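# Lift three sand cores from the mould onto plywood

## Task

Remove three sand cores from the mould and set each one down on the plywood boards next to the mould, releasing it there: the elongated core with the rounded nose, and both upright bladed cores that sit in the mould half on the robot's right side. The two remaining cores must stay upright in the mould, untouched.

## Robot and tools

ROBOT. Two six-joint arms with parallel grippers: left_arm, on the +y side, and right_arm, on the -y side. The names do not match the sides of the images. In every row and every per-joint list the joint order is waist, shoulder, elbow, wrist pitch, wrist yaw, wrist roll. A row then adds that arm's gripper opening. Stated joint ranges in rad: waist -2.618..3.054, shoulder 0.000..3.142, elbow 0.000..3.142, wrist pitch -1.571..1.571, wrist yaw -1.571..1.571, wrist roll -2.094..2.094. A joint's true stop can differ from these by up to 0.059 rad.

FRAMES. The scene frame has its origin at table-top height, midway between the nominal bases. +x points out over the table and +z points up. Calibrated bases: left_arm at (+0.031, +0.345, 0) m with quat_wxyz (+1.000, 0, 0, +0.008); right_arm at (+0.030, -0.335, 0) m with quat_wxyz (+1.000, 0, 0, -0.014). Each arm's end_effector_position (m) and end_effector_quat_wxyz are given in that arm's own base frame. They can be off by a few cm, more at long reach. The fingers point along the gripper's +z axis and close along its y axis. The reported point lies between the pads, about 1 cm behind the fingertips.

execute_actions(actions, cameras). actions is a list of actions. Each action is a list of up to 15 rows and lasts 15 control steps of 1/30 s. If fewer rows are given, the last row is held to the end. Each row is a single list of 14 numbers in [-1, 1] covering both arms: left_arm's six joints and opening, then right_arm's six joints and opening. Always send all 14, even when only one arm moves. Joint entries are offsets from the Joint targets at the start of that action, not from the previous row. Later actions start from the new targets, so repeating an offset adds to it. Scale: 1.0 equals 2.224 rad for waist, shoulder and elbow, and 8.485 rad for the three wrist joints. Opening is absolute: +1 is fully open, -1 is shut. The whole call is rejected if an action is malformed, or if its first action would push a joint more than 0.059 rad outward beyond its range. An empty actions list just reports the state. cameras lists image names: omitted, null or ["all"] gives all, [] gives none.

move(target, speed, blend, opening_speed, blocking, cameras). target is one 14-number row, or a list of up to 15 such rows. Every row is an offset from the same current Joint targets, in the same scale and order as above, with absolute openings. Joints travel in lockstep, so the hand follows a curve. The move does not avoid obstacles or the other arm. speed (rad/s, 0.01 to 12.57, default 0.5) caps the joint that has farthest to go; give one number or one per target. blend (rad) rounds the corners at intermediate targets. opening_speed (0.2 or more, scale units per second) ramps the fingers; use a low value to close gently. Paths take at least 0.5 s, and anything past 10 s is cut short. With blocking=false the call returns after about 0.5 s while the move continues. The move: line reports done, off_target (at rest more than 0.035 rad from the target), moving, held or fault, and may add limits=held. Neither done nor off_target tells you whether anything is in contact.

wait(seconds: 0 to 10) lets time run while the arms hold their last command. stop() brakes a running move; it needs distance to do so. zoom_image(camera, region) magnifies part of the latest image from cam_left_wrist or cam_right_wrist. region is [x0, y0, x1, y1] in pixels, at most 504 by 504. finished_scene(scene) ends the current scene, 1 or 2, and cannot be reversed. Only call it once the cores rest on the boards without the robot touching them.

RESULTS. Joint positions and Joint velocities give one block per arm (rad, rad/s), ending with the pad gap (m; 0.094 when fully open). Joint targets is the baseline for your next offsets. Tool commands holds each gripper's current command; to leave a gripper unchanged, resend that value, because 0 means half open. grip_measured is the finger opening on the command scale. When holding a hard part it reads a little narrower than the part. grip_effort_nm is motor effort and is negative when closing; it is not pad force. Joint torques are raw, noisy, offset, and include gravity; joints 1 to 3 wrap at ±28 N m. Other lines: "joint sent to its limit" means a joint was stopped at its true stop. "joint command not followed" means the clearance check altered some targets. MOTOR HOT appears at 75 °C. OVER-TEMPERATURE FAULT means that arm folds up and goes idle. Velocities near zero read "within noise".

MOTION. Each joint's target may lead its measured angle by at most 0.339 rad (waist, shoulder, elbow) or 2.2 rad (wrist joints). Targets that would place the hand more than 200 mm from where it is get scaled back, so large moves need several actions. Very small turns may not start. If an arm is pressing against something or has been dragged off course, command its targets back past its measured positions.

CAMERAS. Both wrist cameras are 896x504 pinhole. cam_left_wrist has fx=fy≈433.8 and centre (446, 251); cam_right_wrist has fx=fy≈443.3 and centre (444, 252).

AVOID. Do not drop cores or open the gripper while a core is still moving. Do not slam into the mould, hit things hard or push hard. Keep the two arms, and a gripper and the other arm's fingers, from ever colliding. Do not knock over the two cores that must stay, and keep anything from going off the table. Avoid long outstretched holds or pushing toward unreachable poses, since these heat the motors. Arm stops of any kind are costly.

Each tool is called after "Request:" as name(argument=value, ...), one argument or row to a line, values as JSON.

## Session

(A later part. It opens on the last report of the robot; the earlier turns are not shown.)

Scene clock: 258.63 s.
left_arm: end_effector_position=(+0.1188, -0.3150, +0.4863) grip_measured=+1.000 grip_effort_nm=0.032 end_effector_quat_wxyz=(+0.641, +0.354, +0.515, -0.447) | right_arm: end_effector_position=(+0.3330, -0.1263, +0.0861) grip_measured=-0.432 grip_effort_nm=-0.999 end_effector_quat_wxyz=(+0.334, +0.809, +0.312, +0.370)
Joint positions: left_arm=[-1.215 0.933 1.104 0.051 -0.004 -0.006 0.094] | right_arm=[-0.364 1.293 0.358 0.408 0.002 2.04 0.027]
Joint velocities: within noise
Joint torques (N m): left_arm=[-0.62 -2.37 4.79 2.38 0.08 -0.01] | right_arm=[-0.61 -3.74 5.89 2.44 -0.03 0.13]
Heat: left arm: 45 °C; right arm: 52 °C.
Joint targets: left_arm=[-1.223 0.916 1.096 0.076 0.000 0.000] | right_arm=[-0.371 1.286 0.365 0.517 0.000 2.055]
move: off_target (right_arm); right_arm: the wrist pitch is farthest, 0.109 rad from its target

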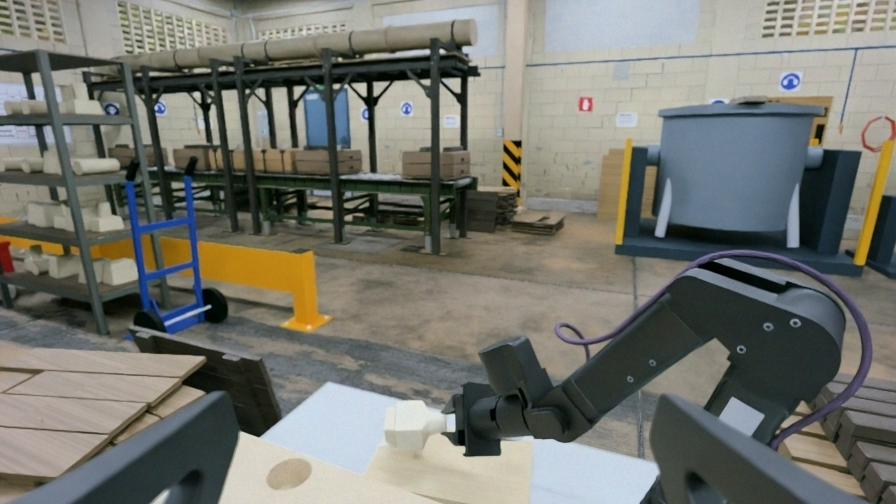

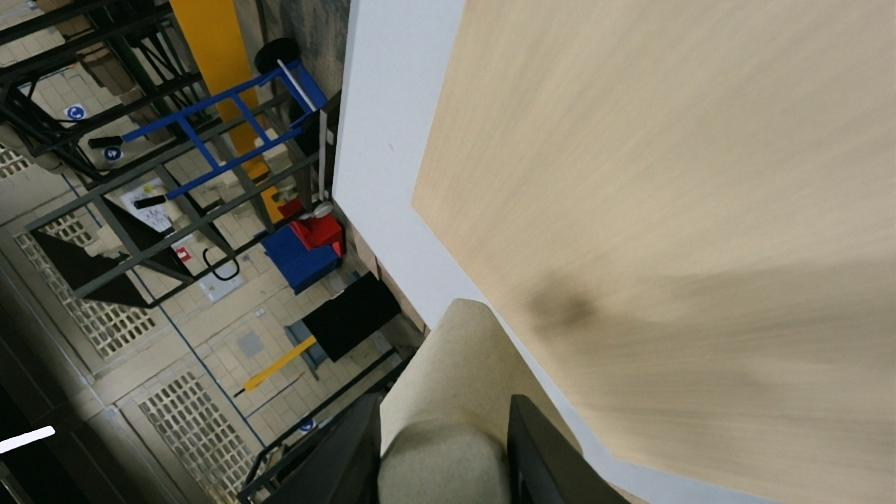

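Request:
move(
  target=[0,0,0,0,0,0,1,0,-0.0135,-0.0405,0.0071,0,0,-0.5],
  speed=0.1,
)

Request:
zoom_image(
  camera="cam_left_wrist",
  region=[340, 280, 580, 504],
)

Scene clock: 266.37 s.
left_arm: end_effector_position=(+0.1188, -0.3150, +0.4863) grip_measured=+1.000 grip_effort_nm=0.027 end_effector_quat_wxyz=(+0.641, +0.354, +0.515, -0.447) | right_arm: end_effector_position=(+0.3155, -0.1194, +0.0634) grip_measured=-0.432 grip_effort_nm=-1.004 end_effector_quat_wxyz=(+0.326, +0.815, +0.314, +0.361)
Joint positions: left_arm=[-1.215 0.933 1.104 0.051 -0.004 -0.006 0.094] | right_arm=[-0.364 1.293 0.268 0.47 0.002 2.041 0.027]
Joint velocities: within noise
Joint torques (N m): left_arm=[-0.51 -2.47 4.78 2.4 0.07 0.01] | right_arm=[-0.59 -5.97 5.5 2.45 -0.02 0.11]
Heat: left arm: 45 °C; right arm: 53 °C.
Joint targets: left_arm=[-1.223 0.916 1.096 0.076 0.000 0.000] | right_arm=[-0.371 1.256 0.275 0.578 0.000 2.055]
move: off_target (right_arm); right_arm: the wrist pitch is farthest, 0.107 rad from its target

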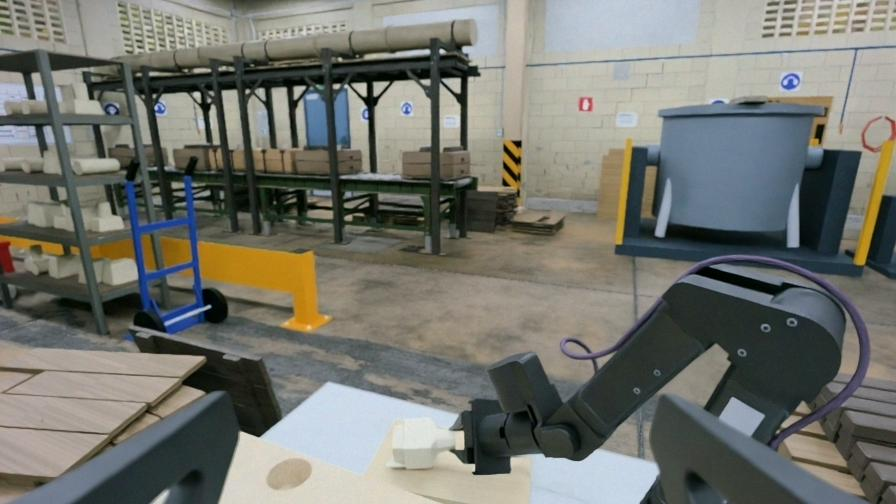

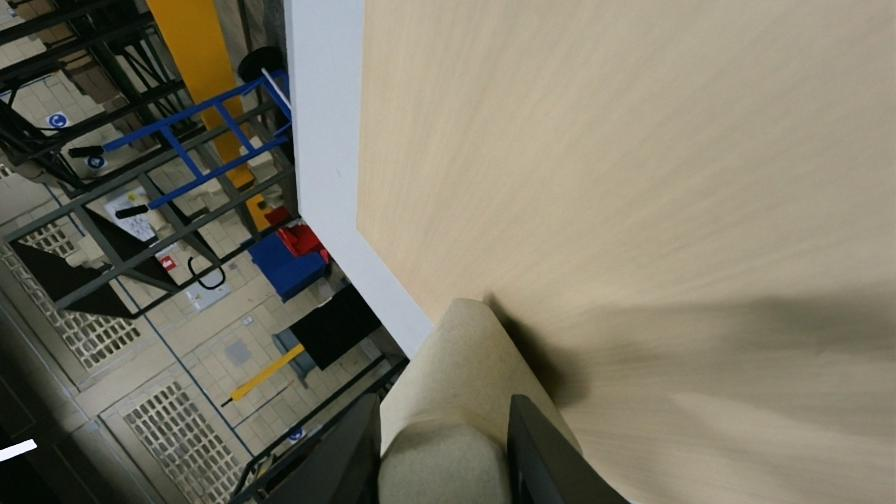

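Scaled by 2.100.

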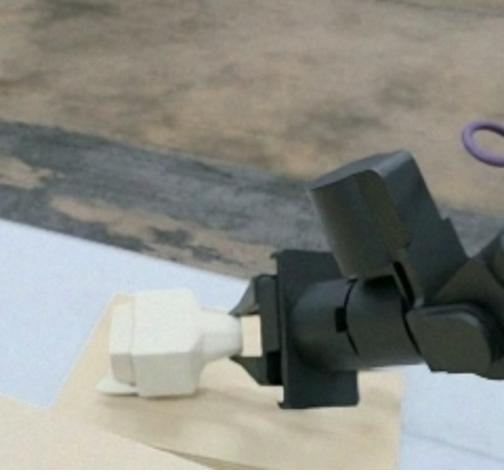

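Request:
move(
  target=[0,0,0,0,0,0,1,0,0.0159,-0.0059,0.0057,0,0,-0.5],
  speed=0.08,
)

Request:
zoom_image(
  camera="cam_left_wrist",
  region=[360, 380, 500, 504],
)

Scene clock: 271.40 s.
left_arm: end_effector_position=(+0.1188, -0.3150, +0.4863) grip_measured=+1.000 grip_effort_nm=0.022 end_effector_quat_wxyz=(+0.641, +0.354, +0.515, -0.447) | right_arm: end_effector_position=(+0.3172, -0.1201, +0.0672) grip_measured=-0.432 grip_effort_nm=-1.009 end_effector_quat_wxyz=(+0.335, +0.808, +0.311, +0.371)
Joint positions: left_arm=[-1.215 0.933 1.104 0.051 -0.004 -0.006 0.094] | right_arm=[-0.364 1.297 0.256 0.516 0.002 2.041 0.027]
Joint velocities: within noise
Joint torques (N m): left_arm=[-0.5 -2.45 4.72 2.39 0.06 0.01] | right_arm=[-0.58 -3.36 5.42 2.44 -0.03 0.12]
Heat: left arm: 45 °C; right arm: 54 °C.
Joint targets: left_arm=[-1.223 0.916 1.096 0.076 0.000 0.000] | right_arm=[-0.371 1.292 0.262 0.626 0.000 2.055]
move: off_target (right_arm); right_arm: the wrist pitch is farthest, 0.110 rad from its target

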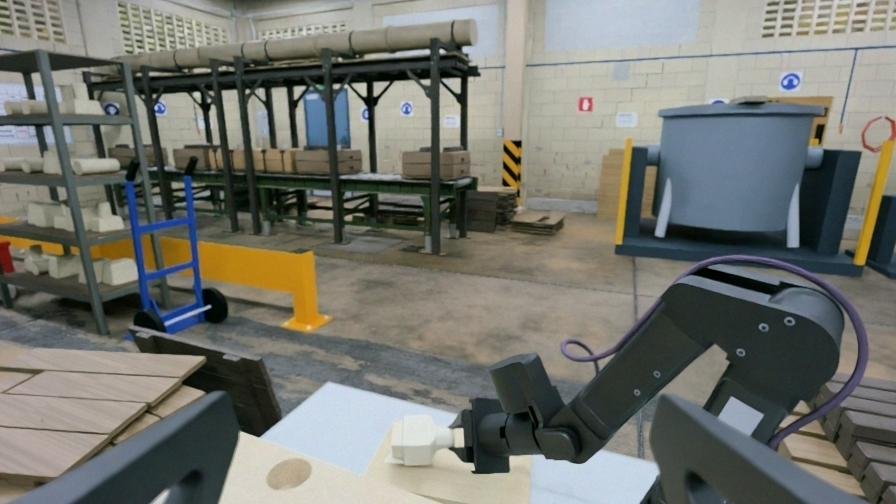

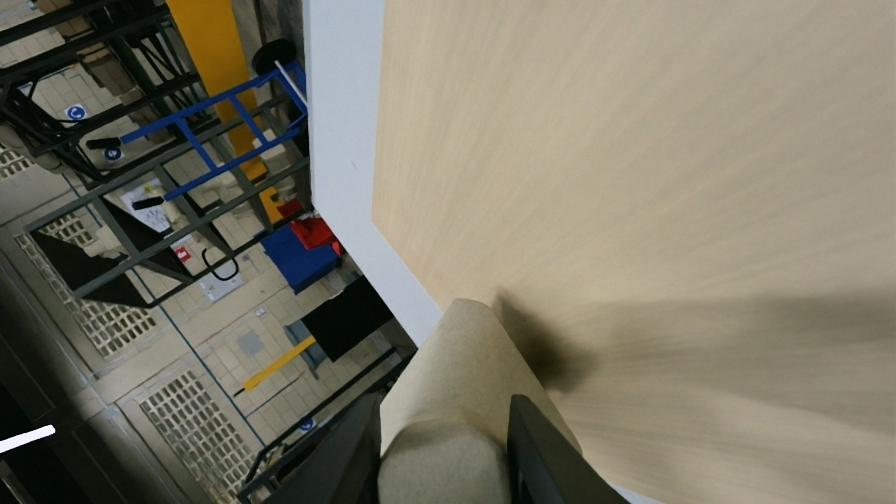

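Scaled by 3.600.

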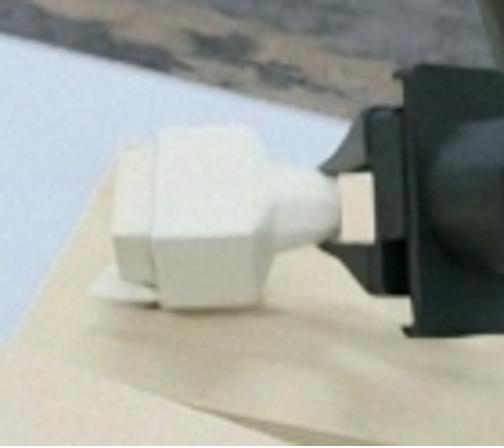

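Request:
move(
  target=[0,0,0,0,0,0,1,0,0,-0.0135,0.0012,0,0,-0.5],
  speed=0.06,
)

Request:
zoom_image(
  camera="cam_left_wrist",
  region=[360, 380, 500, 504],
)

Scene clock: 275.03 s.
left_arm: end_effector_position=(+0.1188, -0.3150, +0.4863) grip_measured=+1.000 grip_effort_nm=0.032 end_effector_quat_wxyz=(+0.641, +0.354, +0.515, -0.447) | right_arm: end_effector_position=(+0.3111, -0.1177, +0.0598) grip_measured=-0.432 grip_effort_nm=-1.004 end_effector_quat_wxyz=(+0.331, +0.811, +0.312, +0.368)
Joint positions: left_arm=[-1.215 0.933 1.104 0.051 -0.004 -0.006 0.094] | right_arm=[-0.364 1.297 0.227 0.534 0.001 2.042 0.027]
Joint velocities: within noise
Joint torques (N m): left_arm=[-0.5 -2.39 4.74 2.4 0.07 0.01] | right_arm=[-0.61 -3.23 5.22 2.36 -0.02 0.11]
Heat: left arm: 45 °C; right arm: 54 °C.
Joint targets: left_arm=[-1.223 0.916 1.096 0.076 0.000 0.000] | right_arm=[-0.371 1.292 0.232 0.636 0.000 2.055]
move: off_target (right_arm); right_arm: the wrist pitch is farthest, 0.102 rad from its target

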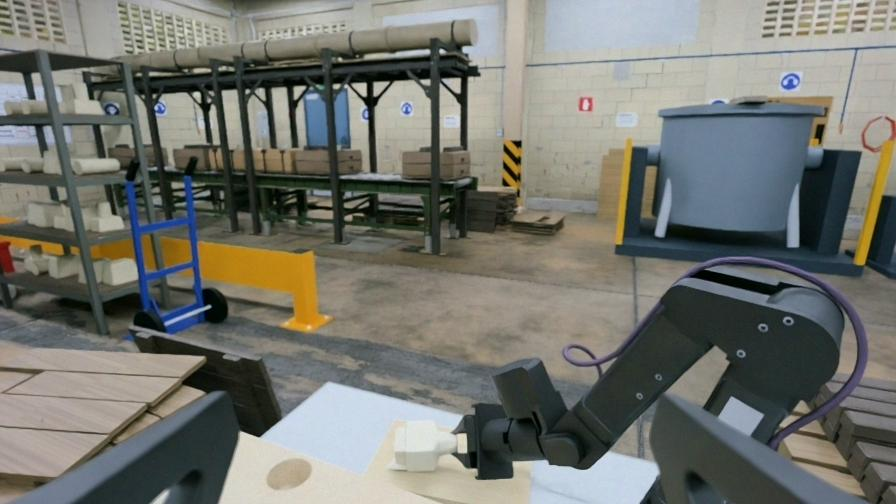

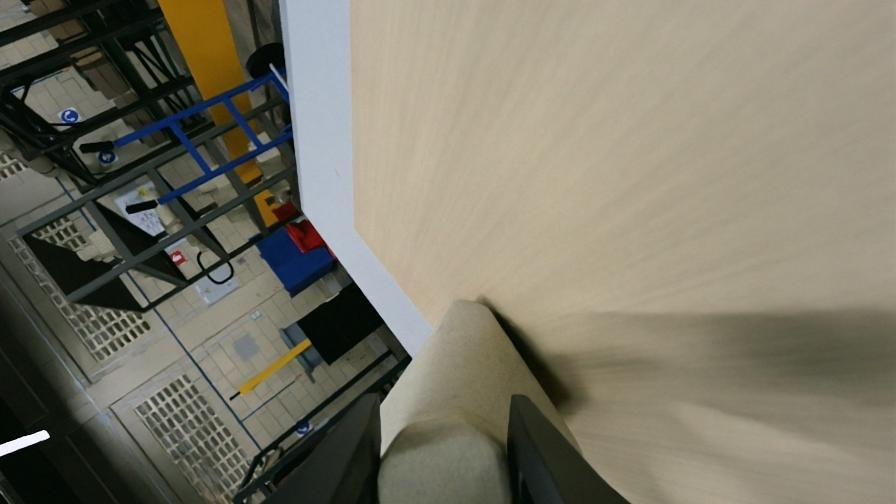

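Scaled by 3.600.

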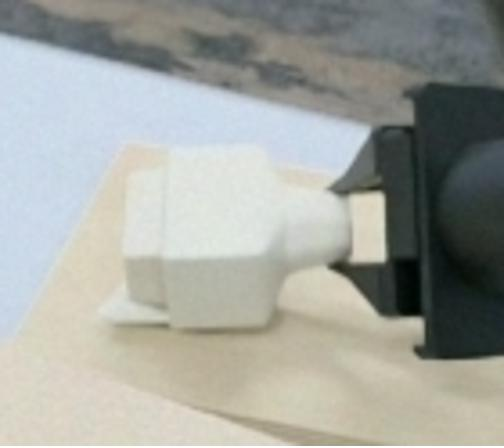

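Request:
move(
  target=[0,0,0,0,0,0,1,0,0,-0.009,0.0008,0,0,-0.5],
  speed=0.06,
)

Request:
zoom_image(
  camera="cam_left_wrist",
  region=[360, 380, 500, 504],
)

Scene clock: 278.03 s.
left_arm: end_effector_position=(+0.1188, -0.3150, +0.4863) grip_measured=+1.000 grip_effort_nm=0.032 end_effector_quat_wxyz=(+0.641, +0.354, +0.515, -0.447) | right_arm: end_effector_position=(+0.3086, -0.1167, +0.0579) grip_measured=-0.432 grip_effort_nm=-1.004 end_effector_quat_wxyz=(+0.332, +0.810, +0.311, +0.369)
Joint positions: left_arm=[-1.215 0.933 1.104 0.051 -0.004 -0.006 0.094] | right_arm=[-0.364 1.297 0.21 0.555 0.001 2.044 0.027]
Joint velocities: within noise
Joint torques (N m): left_arm=[-0.57 -2.35 4.63 2.39 0.07 0] | right_arm=[-0.61 -3.18 4.94 2.26 -0.03 0.08]
Heat: left arm: 45 °C; right arm: 55 °C.
Joint targets: left_arm=[-1.223 0.916 1.096 0.076 0.000 0.000] | right_arm=[-0.371 1.292 0.212 0.643 0.000 2.055]
move: off_target (right_arm); right_arm: the wrist pitch is farthest, 0.087 rad from its target

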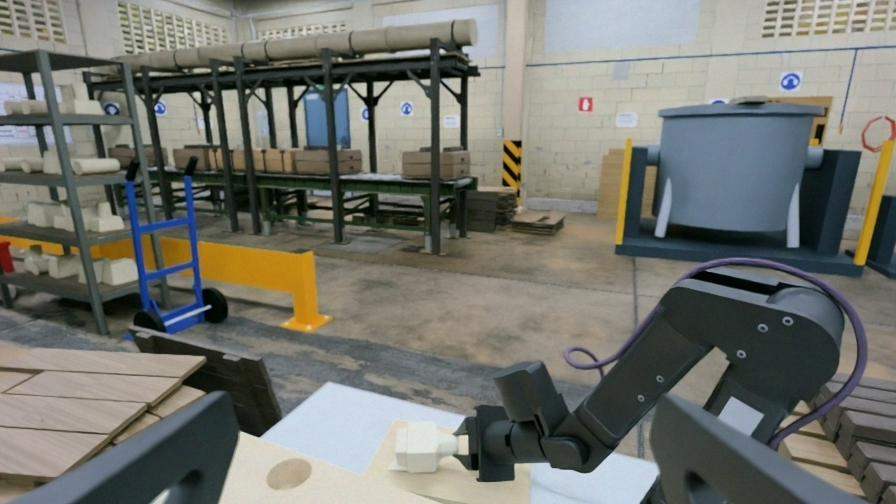

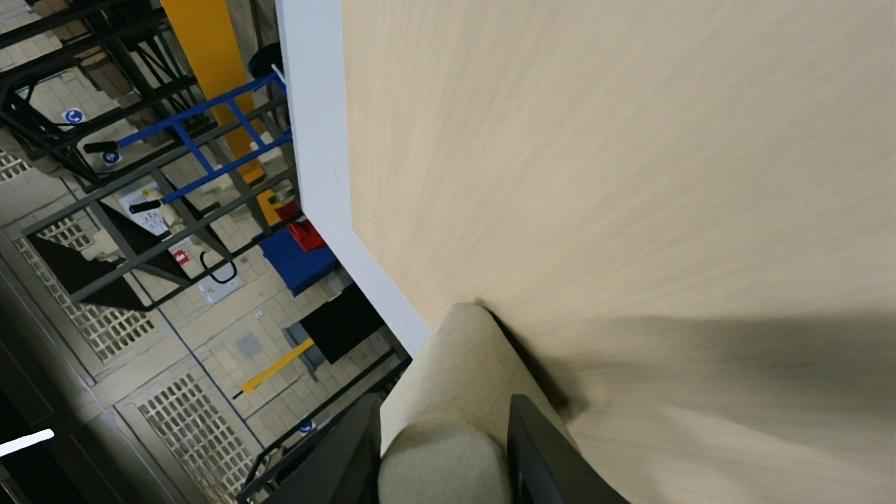

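Scaled by 3.600.

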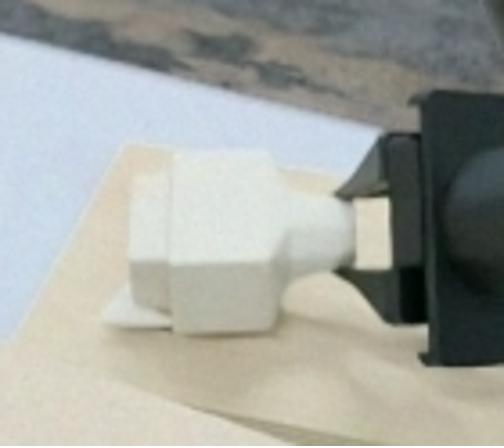

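Request:
move(
  target=[0,0,0,0,0,0,1,0,0,-0.009,0.0,0,0,-0.5],
  speed=0.06,
)

Request:
zoom_image(
  camera="cam_left_wrist",
  region=[360, 380, 500, 504],
)

Scene clock: 281.30 s.
left_arm: end_effector_position=(+0.1188, -0.3150, +0.4863) grip_measured=+1.000 grip_effort_nm=0.027 end_effector_quat_wxyz=(+0.641, +0.354, +0.515, -0.447) | right_arm: end_effector_position=(+0.3061, -0.1158, +0.0560) grip_measured=-0.432 grip_effort_nm=-1.004 end_effector_quat_wxyz=(+0.333, +0.809, +0.310, +0.371)
Joint positions: left_arm=[-1.215 0.933 1.104 0.051 -0.004 -0.006 0.094] | right_arm=[-0.364 1.297 0.194 0.576 0.001 2.045 0.027]
Joint velocities: within noise
Joint torques (N m): left_arm=[-0.4 -2.35 4.7 2.37 0.06 0.01] | right_arm=[-0.61 -3.14 4.6 2.06 -0.03 0.07]
Heat: left arm: 46 °C; right arm: 55 °C.
Joint targets: left_arm=[-1.223 0.916 1.096 0.076 0.000 0.000] | right_arm=[-0.371 1.292 0.192 0.643 0.000 2.055]
move: off_target (right_arm); right_arm: the wrist pitch is farthest, 0.067 rad from its target

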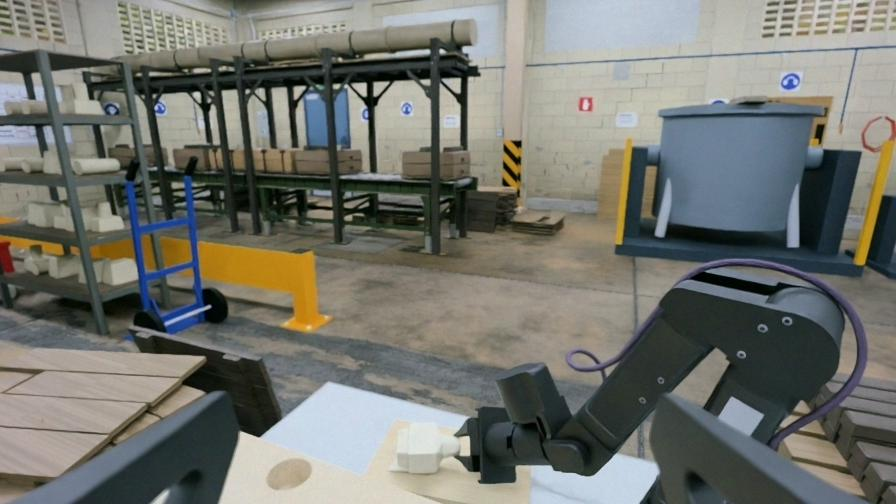

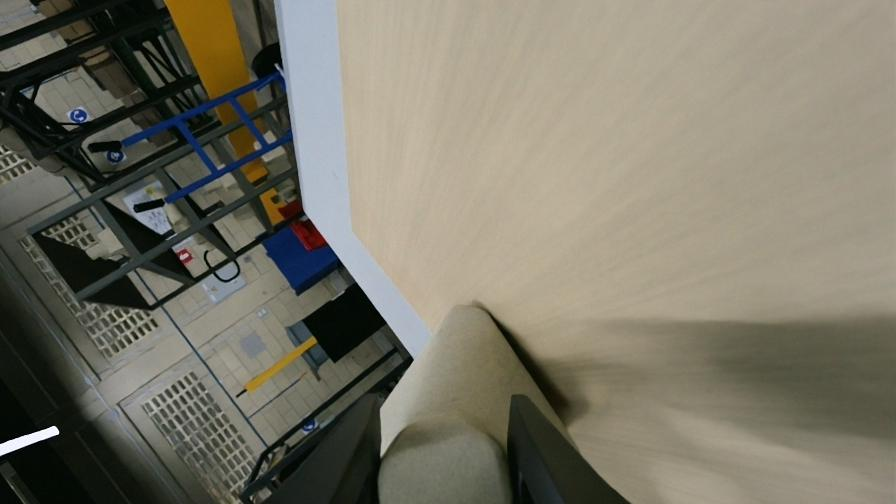

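Scaled by 3.600.

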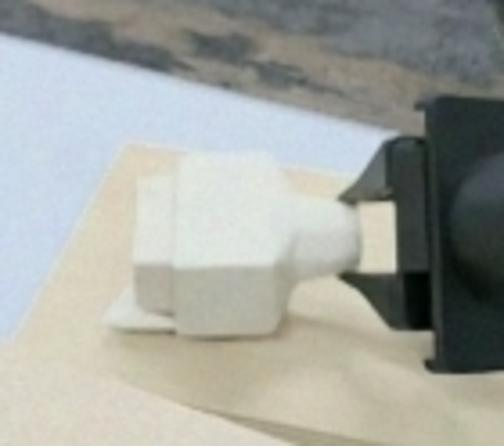

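Request:
move(
  target=[0,0,0,0,0,0,1,0,0,-0.006,0.0,0,0,-0.33],
  speed=0.06,
  opening_speed=0.2,
)

Request:
zoom_image(
  camera="cam_left_wrist",
  region=[360, 380, 500, 504],
)

Scene clock: 285.10 s.
left_arm: end_effector_position=(+0.1188, -0.3150, +0.4863) grip_measured=+1.000 grip_effort_nm=0.042 end_effector_quat_wxyz=(+0.641, +0.354, +0.515, -0.447) | right_arm: end_effector_position=(+0.3052, -0.1143, +0.0555) grip_measured=-0.333 grip_effort_nm=0.164 end_effector_quat_wxyz=(+0.331, +0.809, +0.308, +0.376)
Joint positions: left_arm=[-1.215 0.933 1.104 0.051 -0.004 -0.006 0.094] | right_arm=[-0.364 1.297 0.183 0.593 -0.005 2.052 0.031]
Joint velocities: within noise
Joint torques (N m): left_arm=[-0.57 -2.35 4.74 2.38 0.06 -0.02] | right_arm=[-0.61 -3.12 4.44 1.93 0.07 -0.02]
Heat: left arm: 46 °C; right arm: 55 °C.
Joint targets: left_arm=[-1.223 0.916 1.096 0.076 0.000 0.000] | right_arm=[-0.371 1.292 0.179 0.643 0.000 2.055]
move: off_target (right_arm); right_arm: the wrist pitch is farthest, 0.050 rad from its target

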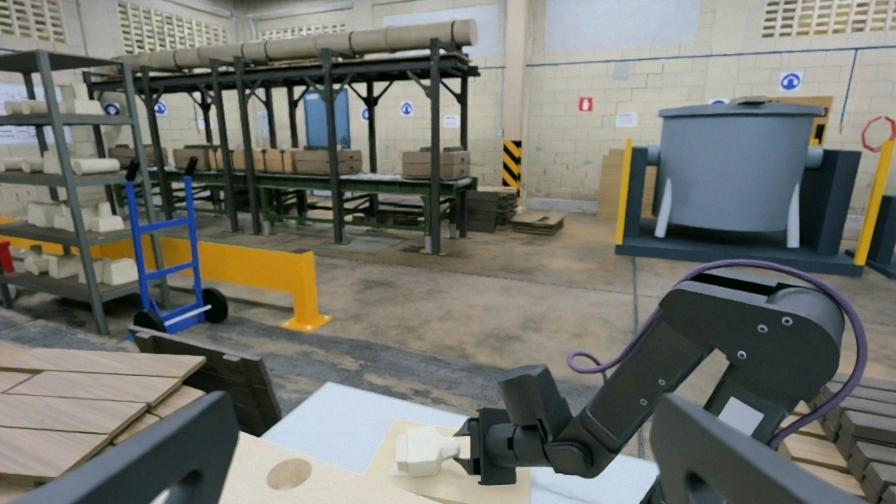

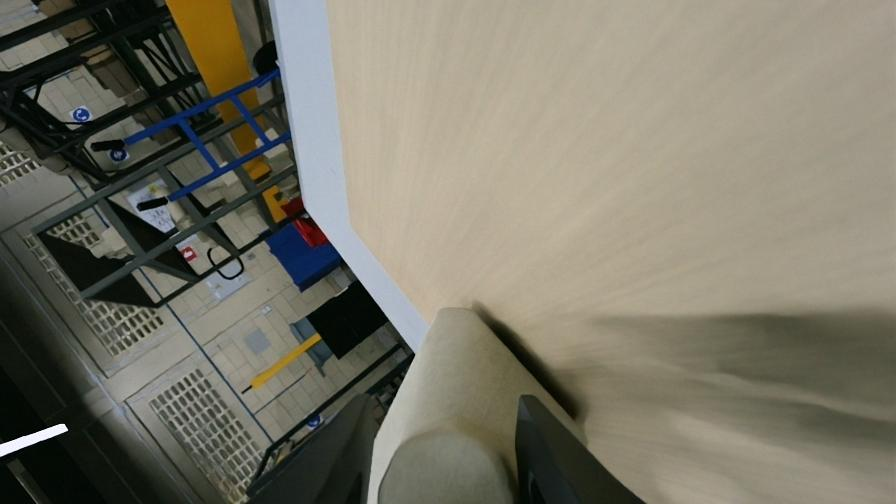

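Scaled by 3.600.

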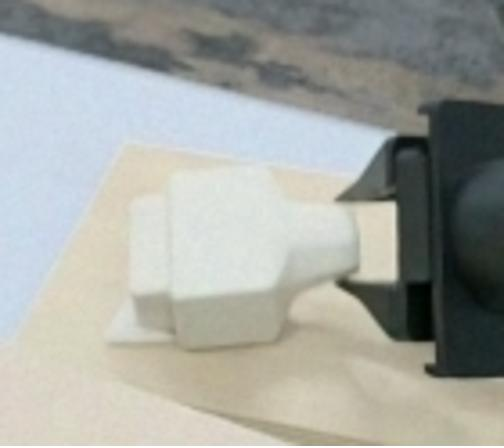

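Request:
move(
  target=[0,0,0,0,0,0,1,0,0,0,0.0,0,0,-0.1],
  opening_speed=0.2,
)

Request:
zoom_image(
  camera="cam_left_wrist",
  region=[360, 380, 500, 504],
)

Scene clock: 288.13 s.
left_arm: end_effector_position=(+0.1188, -0.3150, +0.4863) grip_measured=+1.000 grip_effort_nm=0.037 end_effector_quat_wxyz=(+0.641, +0.354, +0.515, -0.447) | right_arm: end_effector_position=(+0.3052, -0.1142, +0.0555) grip_measured=-0.103 grip_effort_nm=0.168 end_effector_quat_wxyz=(+0.331, +0.809, +0.308, +0.376)
Joint positions: left_arm=[-1.215 0.933 1.104 0.051 -0.004 -0.006 0.094] | right_arm=[-0.364 1.297 0.183 0.593 -0.006 2.052 0.042]
Joint velocities: within noise
Joint torques (N m): left_arm=[-0.53 -2.36 4.75 2.39 0.07 0.01] | right_arm=[-0.59 -3.07 4.38 1.9 0.04 -0.01]
Heat: left arm: 46 °C; right arm: 55 °C.
Joint targets: left_arm=[-1.223 0.916 1.096 0.076 0.000 0.000] | right_arm=[-0.371 1.292 0.179 0.643 0.000 2.055]
move: off_target (right_arm); right_arm: the wrist pitch is farthest, 0.050 rad from its target

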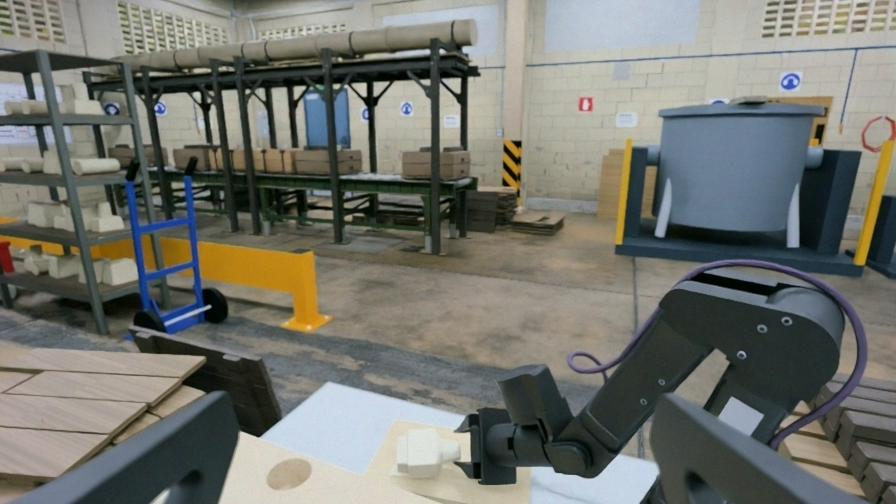

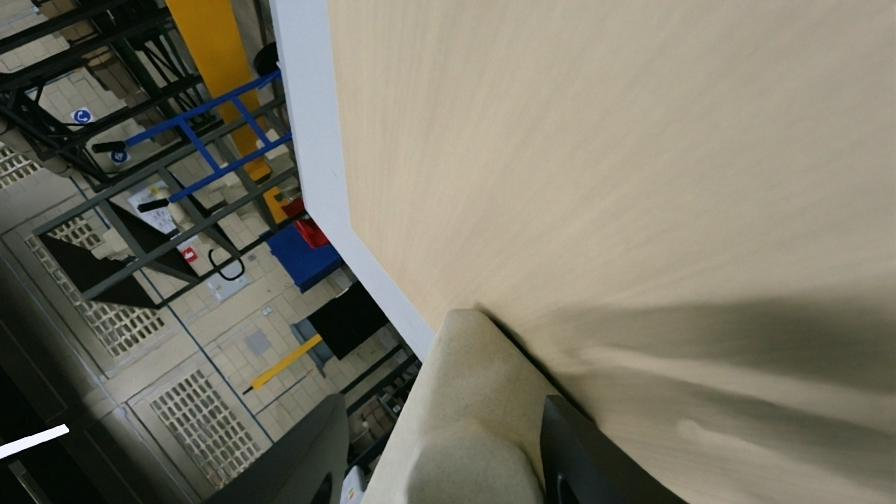

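Scaled by 3.600.

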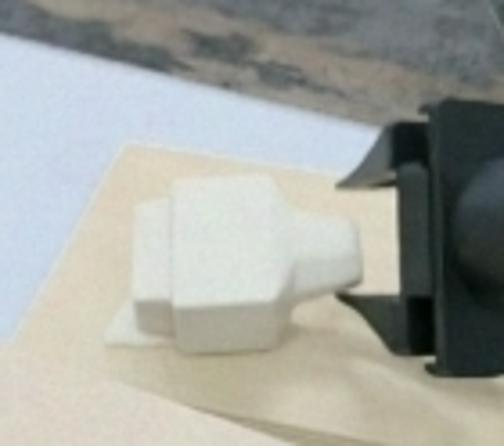

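Request:
move(
  target=[0,0,0,0,0,0,1,0,0,0,0.0,0,0,0.1],
  opening_speed=0.2,
)

Request:
zoom_image(
  camera="cam_left_wrist",
  region=[360, 380, 500, 504],
)

Scene clock: 291.80 s.
left_arm: end_effector_position=(+0.1188, -0.3150, +0.4863) grip_measured=+1.000 grip_effort_nm=0.027 end_effector_quat_wxyz=(+0.641, +0.354, +0.515, -0.447) | right_arm: end_effector_position=(+0.3053, -0.1142, +0.0556) grip_measured=+0.097 grip_effort_nm=0.173 end_effector_quat_wxyz=(+0.331, +0.809, +0.308, +0.376)
Joint positions: left_arm=[-1.215 0.933 1.104 0.051 -0.004 -0.006 0.094] | right_arm=[-0.364 1.297 0.183 0.593 -0.006 2.052 0.052]
Joint velocities: within noise
Joint torques (N m): left_arm=[-0.58 -2.43 4.67 2.37 0.06 0.02] | right_arm=[-0.61 -3.1 4.4 1.9 0.05 -0.01]
Heat: left arm: 46 °C; right arm: 54 °C.
Joint targets: left_arm=[-1.223 0.916 1.096 0.076 0.000 0.000] | right_arm=[-0.371 1.292 0.179 0.643 0.000 2.055]
move: off_target (right_arm); right_arm: the wrist pitch is farthest, 0.050 rad from its target

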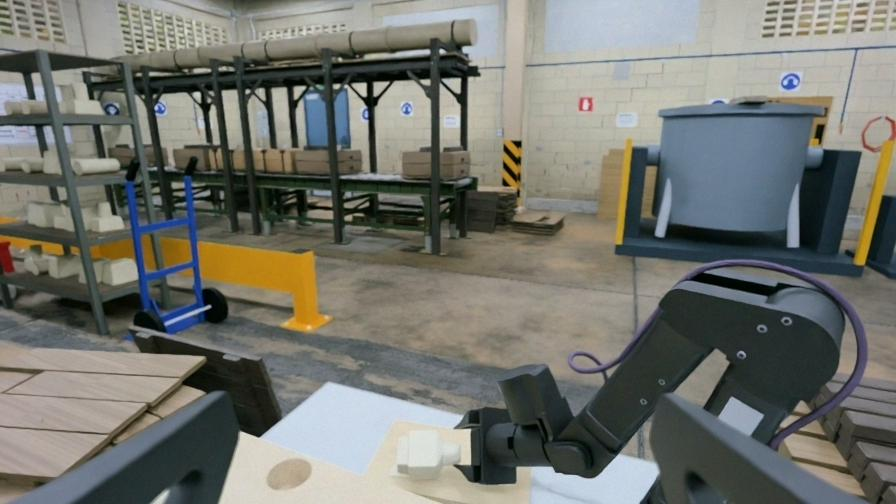

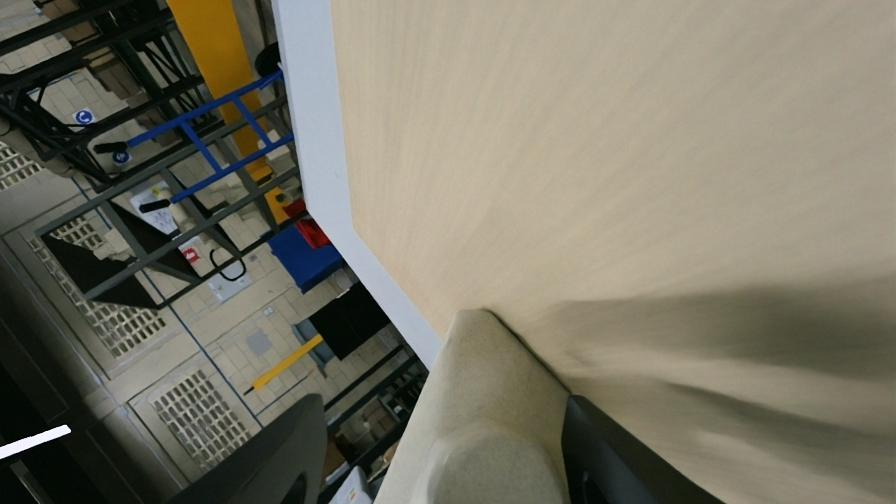

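Scaled by 3.600.

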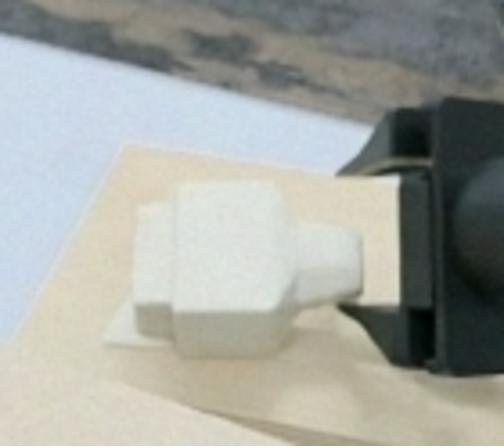

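Request:
move(
  target=[0,0,0,0,0,0,1,0,0,0,0.0,0,0,0.22],
  opening_speed=0.2,
)

Request:
zoom_image(
  camera="cam_left_wrist",
  region=[360, 380, 500, 504],
)

Scene clock: 295.43 s.
left_arm: end_effector_position=(+0.1188, -0.3150, +0.4863) grip_measured=+1.000 grip_effort_nm=0.032 end_effector_quat_wxyz=(+0.641, +0.354, +0.515, -0.447) | right_arm: end_effector_position=(+0.3064, -0.1146, +0.0576) grip_measured=+0.217 grip_effort_nm=0.178 end_effector_quat_wxyz=(+0.334, +0.806, +0.307, +0.379)
Joint positions: left_arm=[-1.215 0.933 1.104 0.051 -0.004 -0.006 0.094] | right_arm=[-0.364 1.297 0.183 0.603 -0.006 2.052 0.057]
Joint velocities: within noise
Joint torques (N m): left_arm=[-0.61 -2.35 4.7 2.36 0.07 -0.01] | right_arm=[-0.59 -3.1 4.41 1.81 0.05 -0.01]
Heat: left arm: 46 °C; right arm: 54 °C.
Joint targets: left_arm=[-1.223 0.916 1.096 0.076 0.000 0.000] | right_arm=[-0.371 1.292 0.179 0.643 0.000 2.055]
move: off_target (right_arm); right_arm: the wrist pitch is farthest, 0.040 rad from its target

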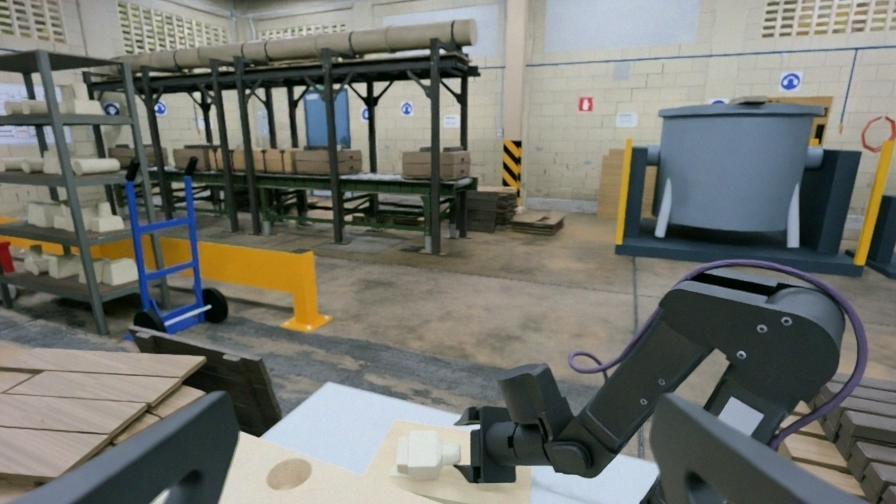

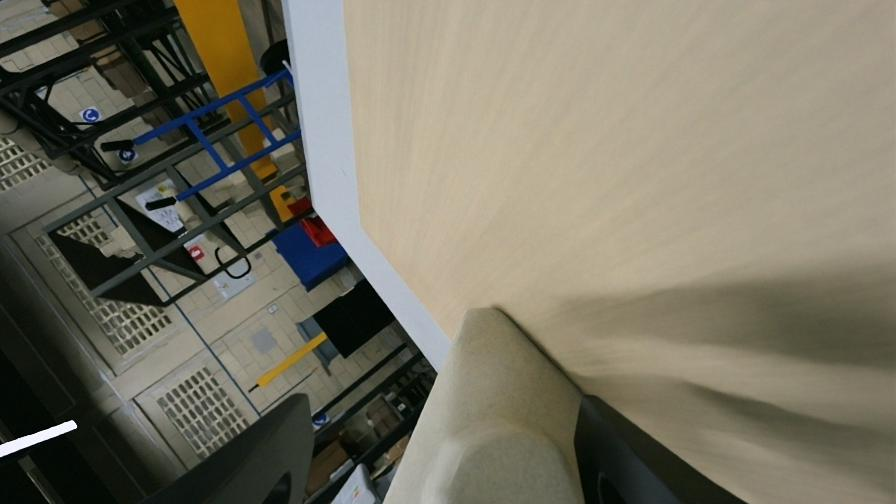

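Scaled by 3.600.

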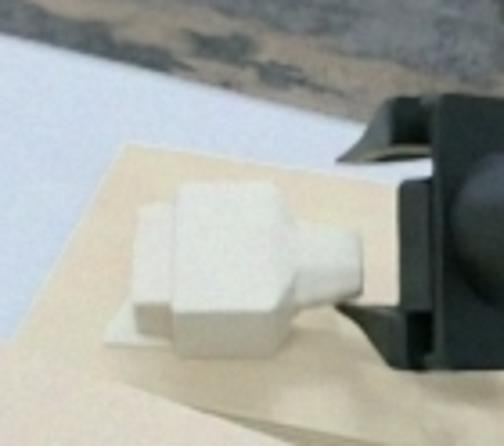

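Request:
move(
  target=[
    [0,0,0,0,0,0,1,0,-0.009,0,0,0,0,0.22],
    [0,0,0,0,0,0,1,0,-0.24,-0.067,-0.0392,0,0,0.22],
  ],
  speed=0.15,
)

Request:
zoom_image(
  camera="cam_left_wrist",
  region=[360, 380, 560, 504],
)

Scene clock: 309.40 s.
left_arm: end_effector_position=(+0.1188, -0.3150, +0.4863) grip_measured=+1.000 grip_effort_nm=0.027 end_effector_quat_wxyz=(+0.641, +0.354, +0.515, -0.447) | right_arm: end_effector_position=(+0.2585, -0.0961, +0.0728) grip_measured=+0.217 grip_effort_nm=0.164 end_effector_quat_wxyz=(+0.350, +0.792, +0.303, +0.398)
Joint positions: left_arm=[-1.215 0.933 1.104 0.051 -0.004 -0.006 0.094] | right_arm=[-0.364 0.774 0.032 0.288 -0.007 2.052 0.057]
Joint velocities: within noise
Joint torques (N m): left_arm=[-0.46 -2.39 4.67 2.41 0.08 0.01] | right_arm=[-0.61 -1.57 5.71 1.68 0.06 -0.01]
Heat: left arm: 47 °C; right arm: 54 °C.
Joint targets: left_arm=[-1.223 0.916 1.096 0.076 0.000 0.000] | right_arm=[-0.371 0.758 0.030 0.310 0.000 2.055]
move: done

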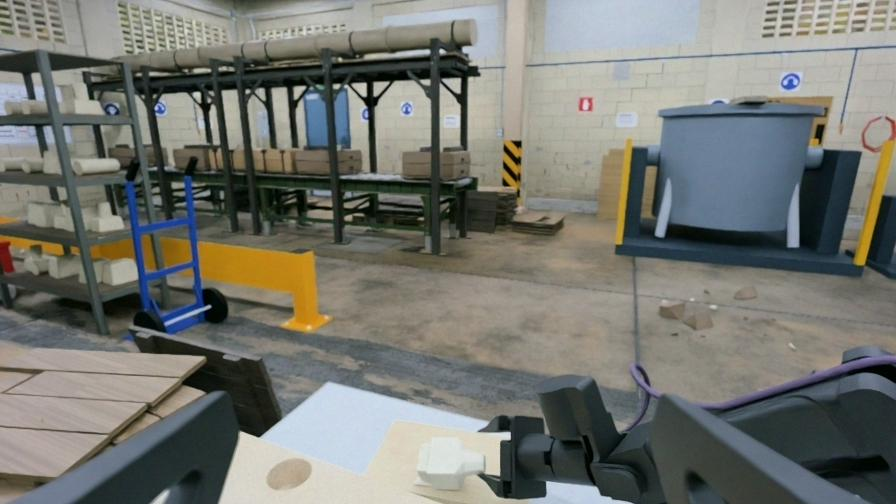

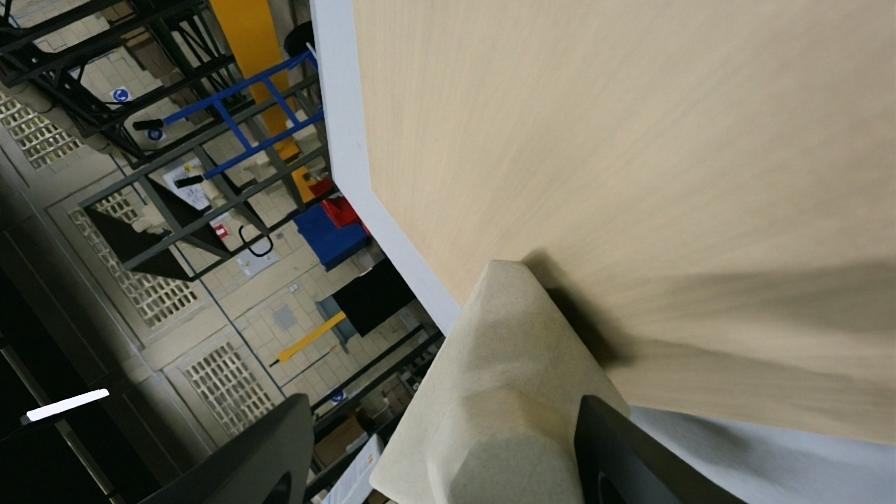

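Scaled by 2.520.

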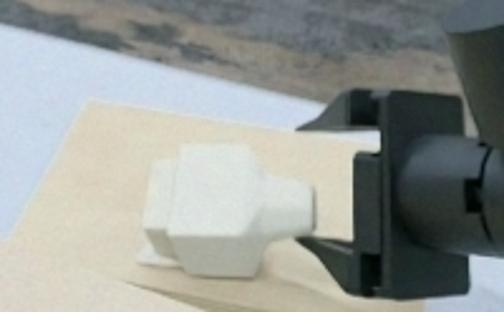

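Request:
move(
  target=[0,0,0,0,0,0,1,0,0.018,0,0,0,0,0.22],
  speed=0.08,
)

Request:
zoom_image(
  camera="cam_left_wrist",
  region=[360, 380, 560, 504],
)

Scene clock: 327.90 s.
left_arm: end_effector_position=(+0.1188, -0.3150, +0.4863) grip_measured=+1.000 grip_effort_nm=0.032 end_effector_quat_wxyz=(+0.641, +0.354, +0.515, -0.447) | right_arm: end_effector_position=(+0.2566, -0.0953, +0.0649) grip_measured=+0.217 grip_effort_nm=0.164 end_effector_quat_wxyz=(+0.341, +0.800, +0.306, +0.388)
Joint positions: left_arm=[-1.215 0.933 1.104 0.051 -0.004 -0.006 0.094] | right_arm=[-0.364 0.8 0.032 0.282 -0.007 2.052 0.057]
Joint velocities: within noise
Joint torques (N m): left_arm=[-0.46 -2.41 4.79 2.38 0.07 0.01] | right_arm=[-0.59 -0.42 5.61 1.72 0.06 -0.01]
Heat: left arm: 47 °C; right arm: 54 °C.
Joint targets: left_arm=[-1.223 0.916 1.096 0.075 0.000 0.000] | right_arm=[-0.371 0.798 0.030 0.310 0.000 2.055]
move: done

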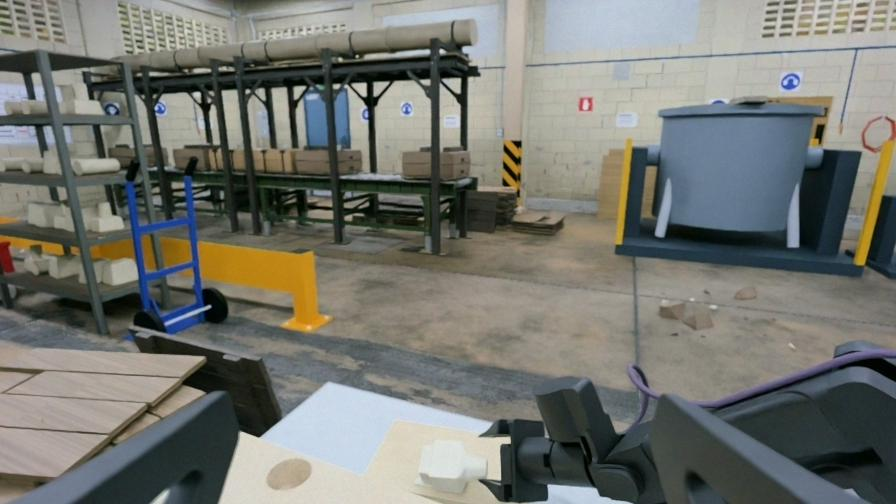

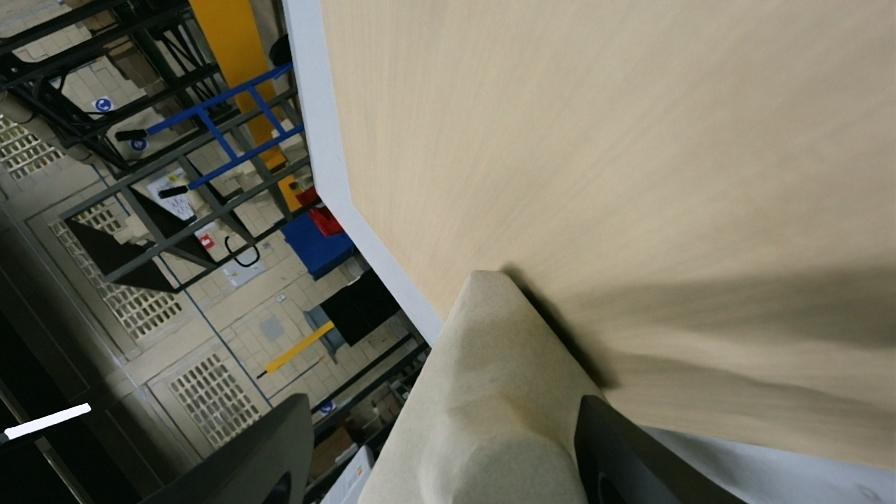

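Scaled by 2.520.

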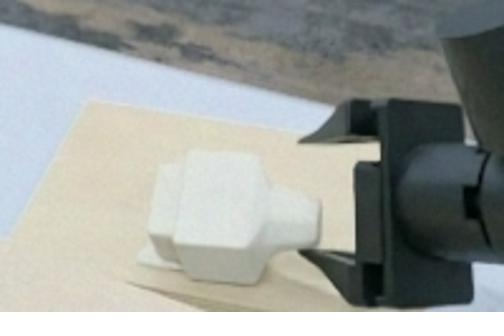

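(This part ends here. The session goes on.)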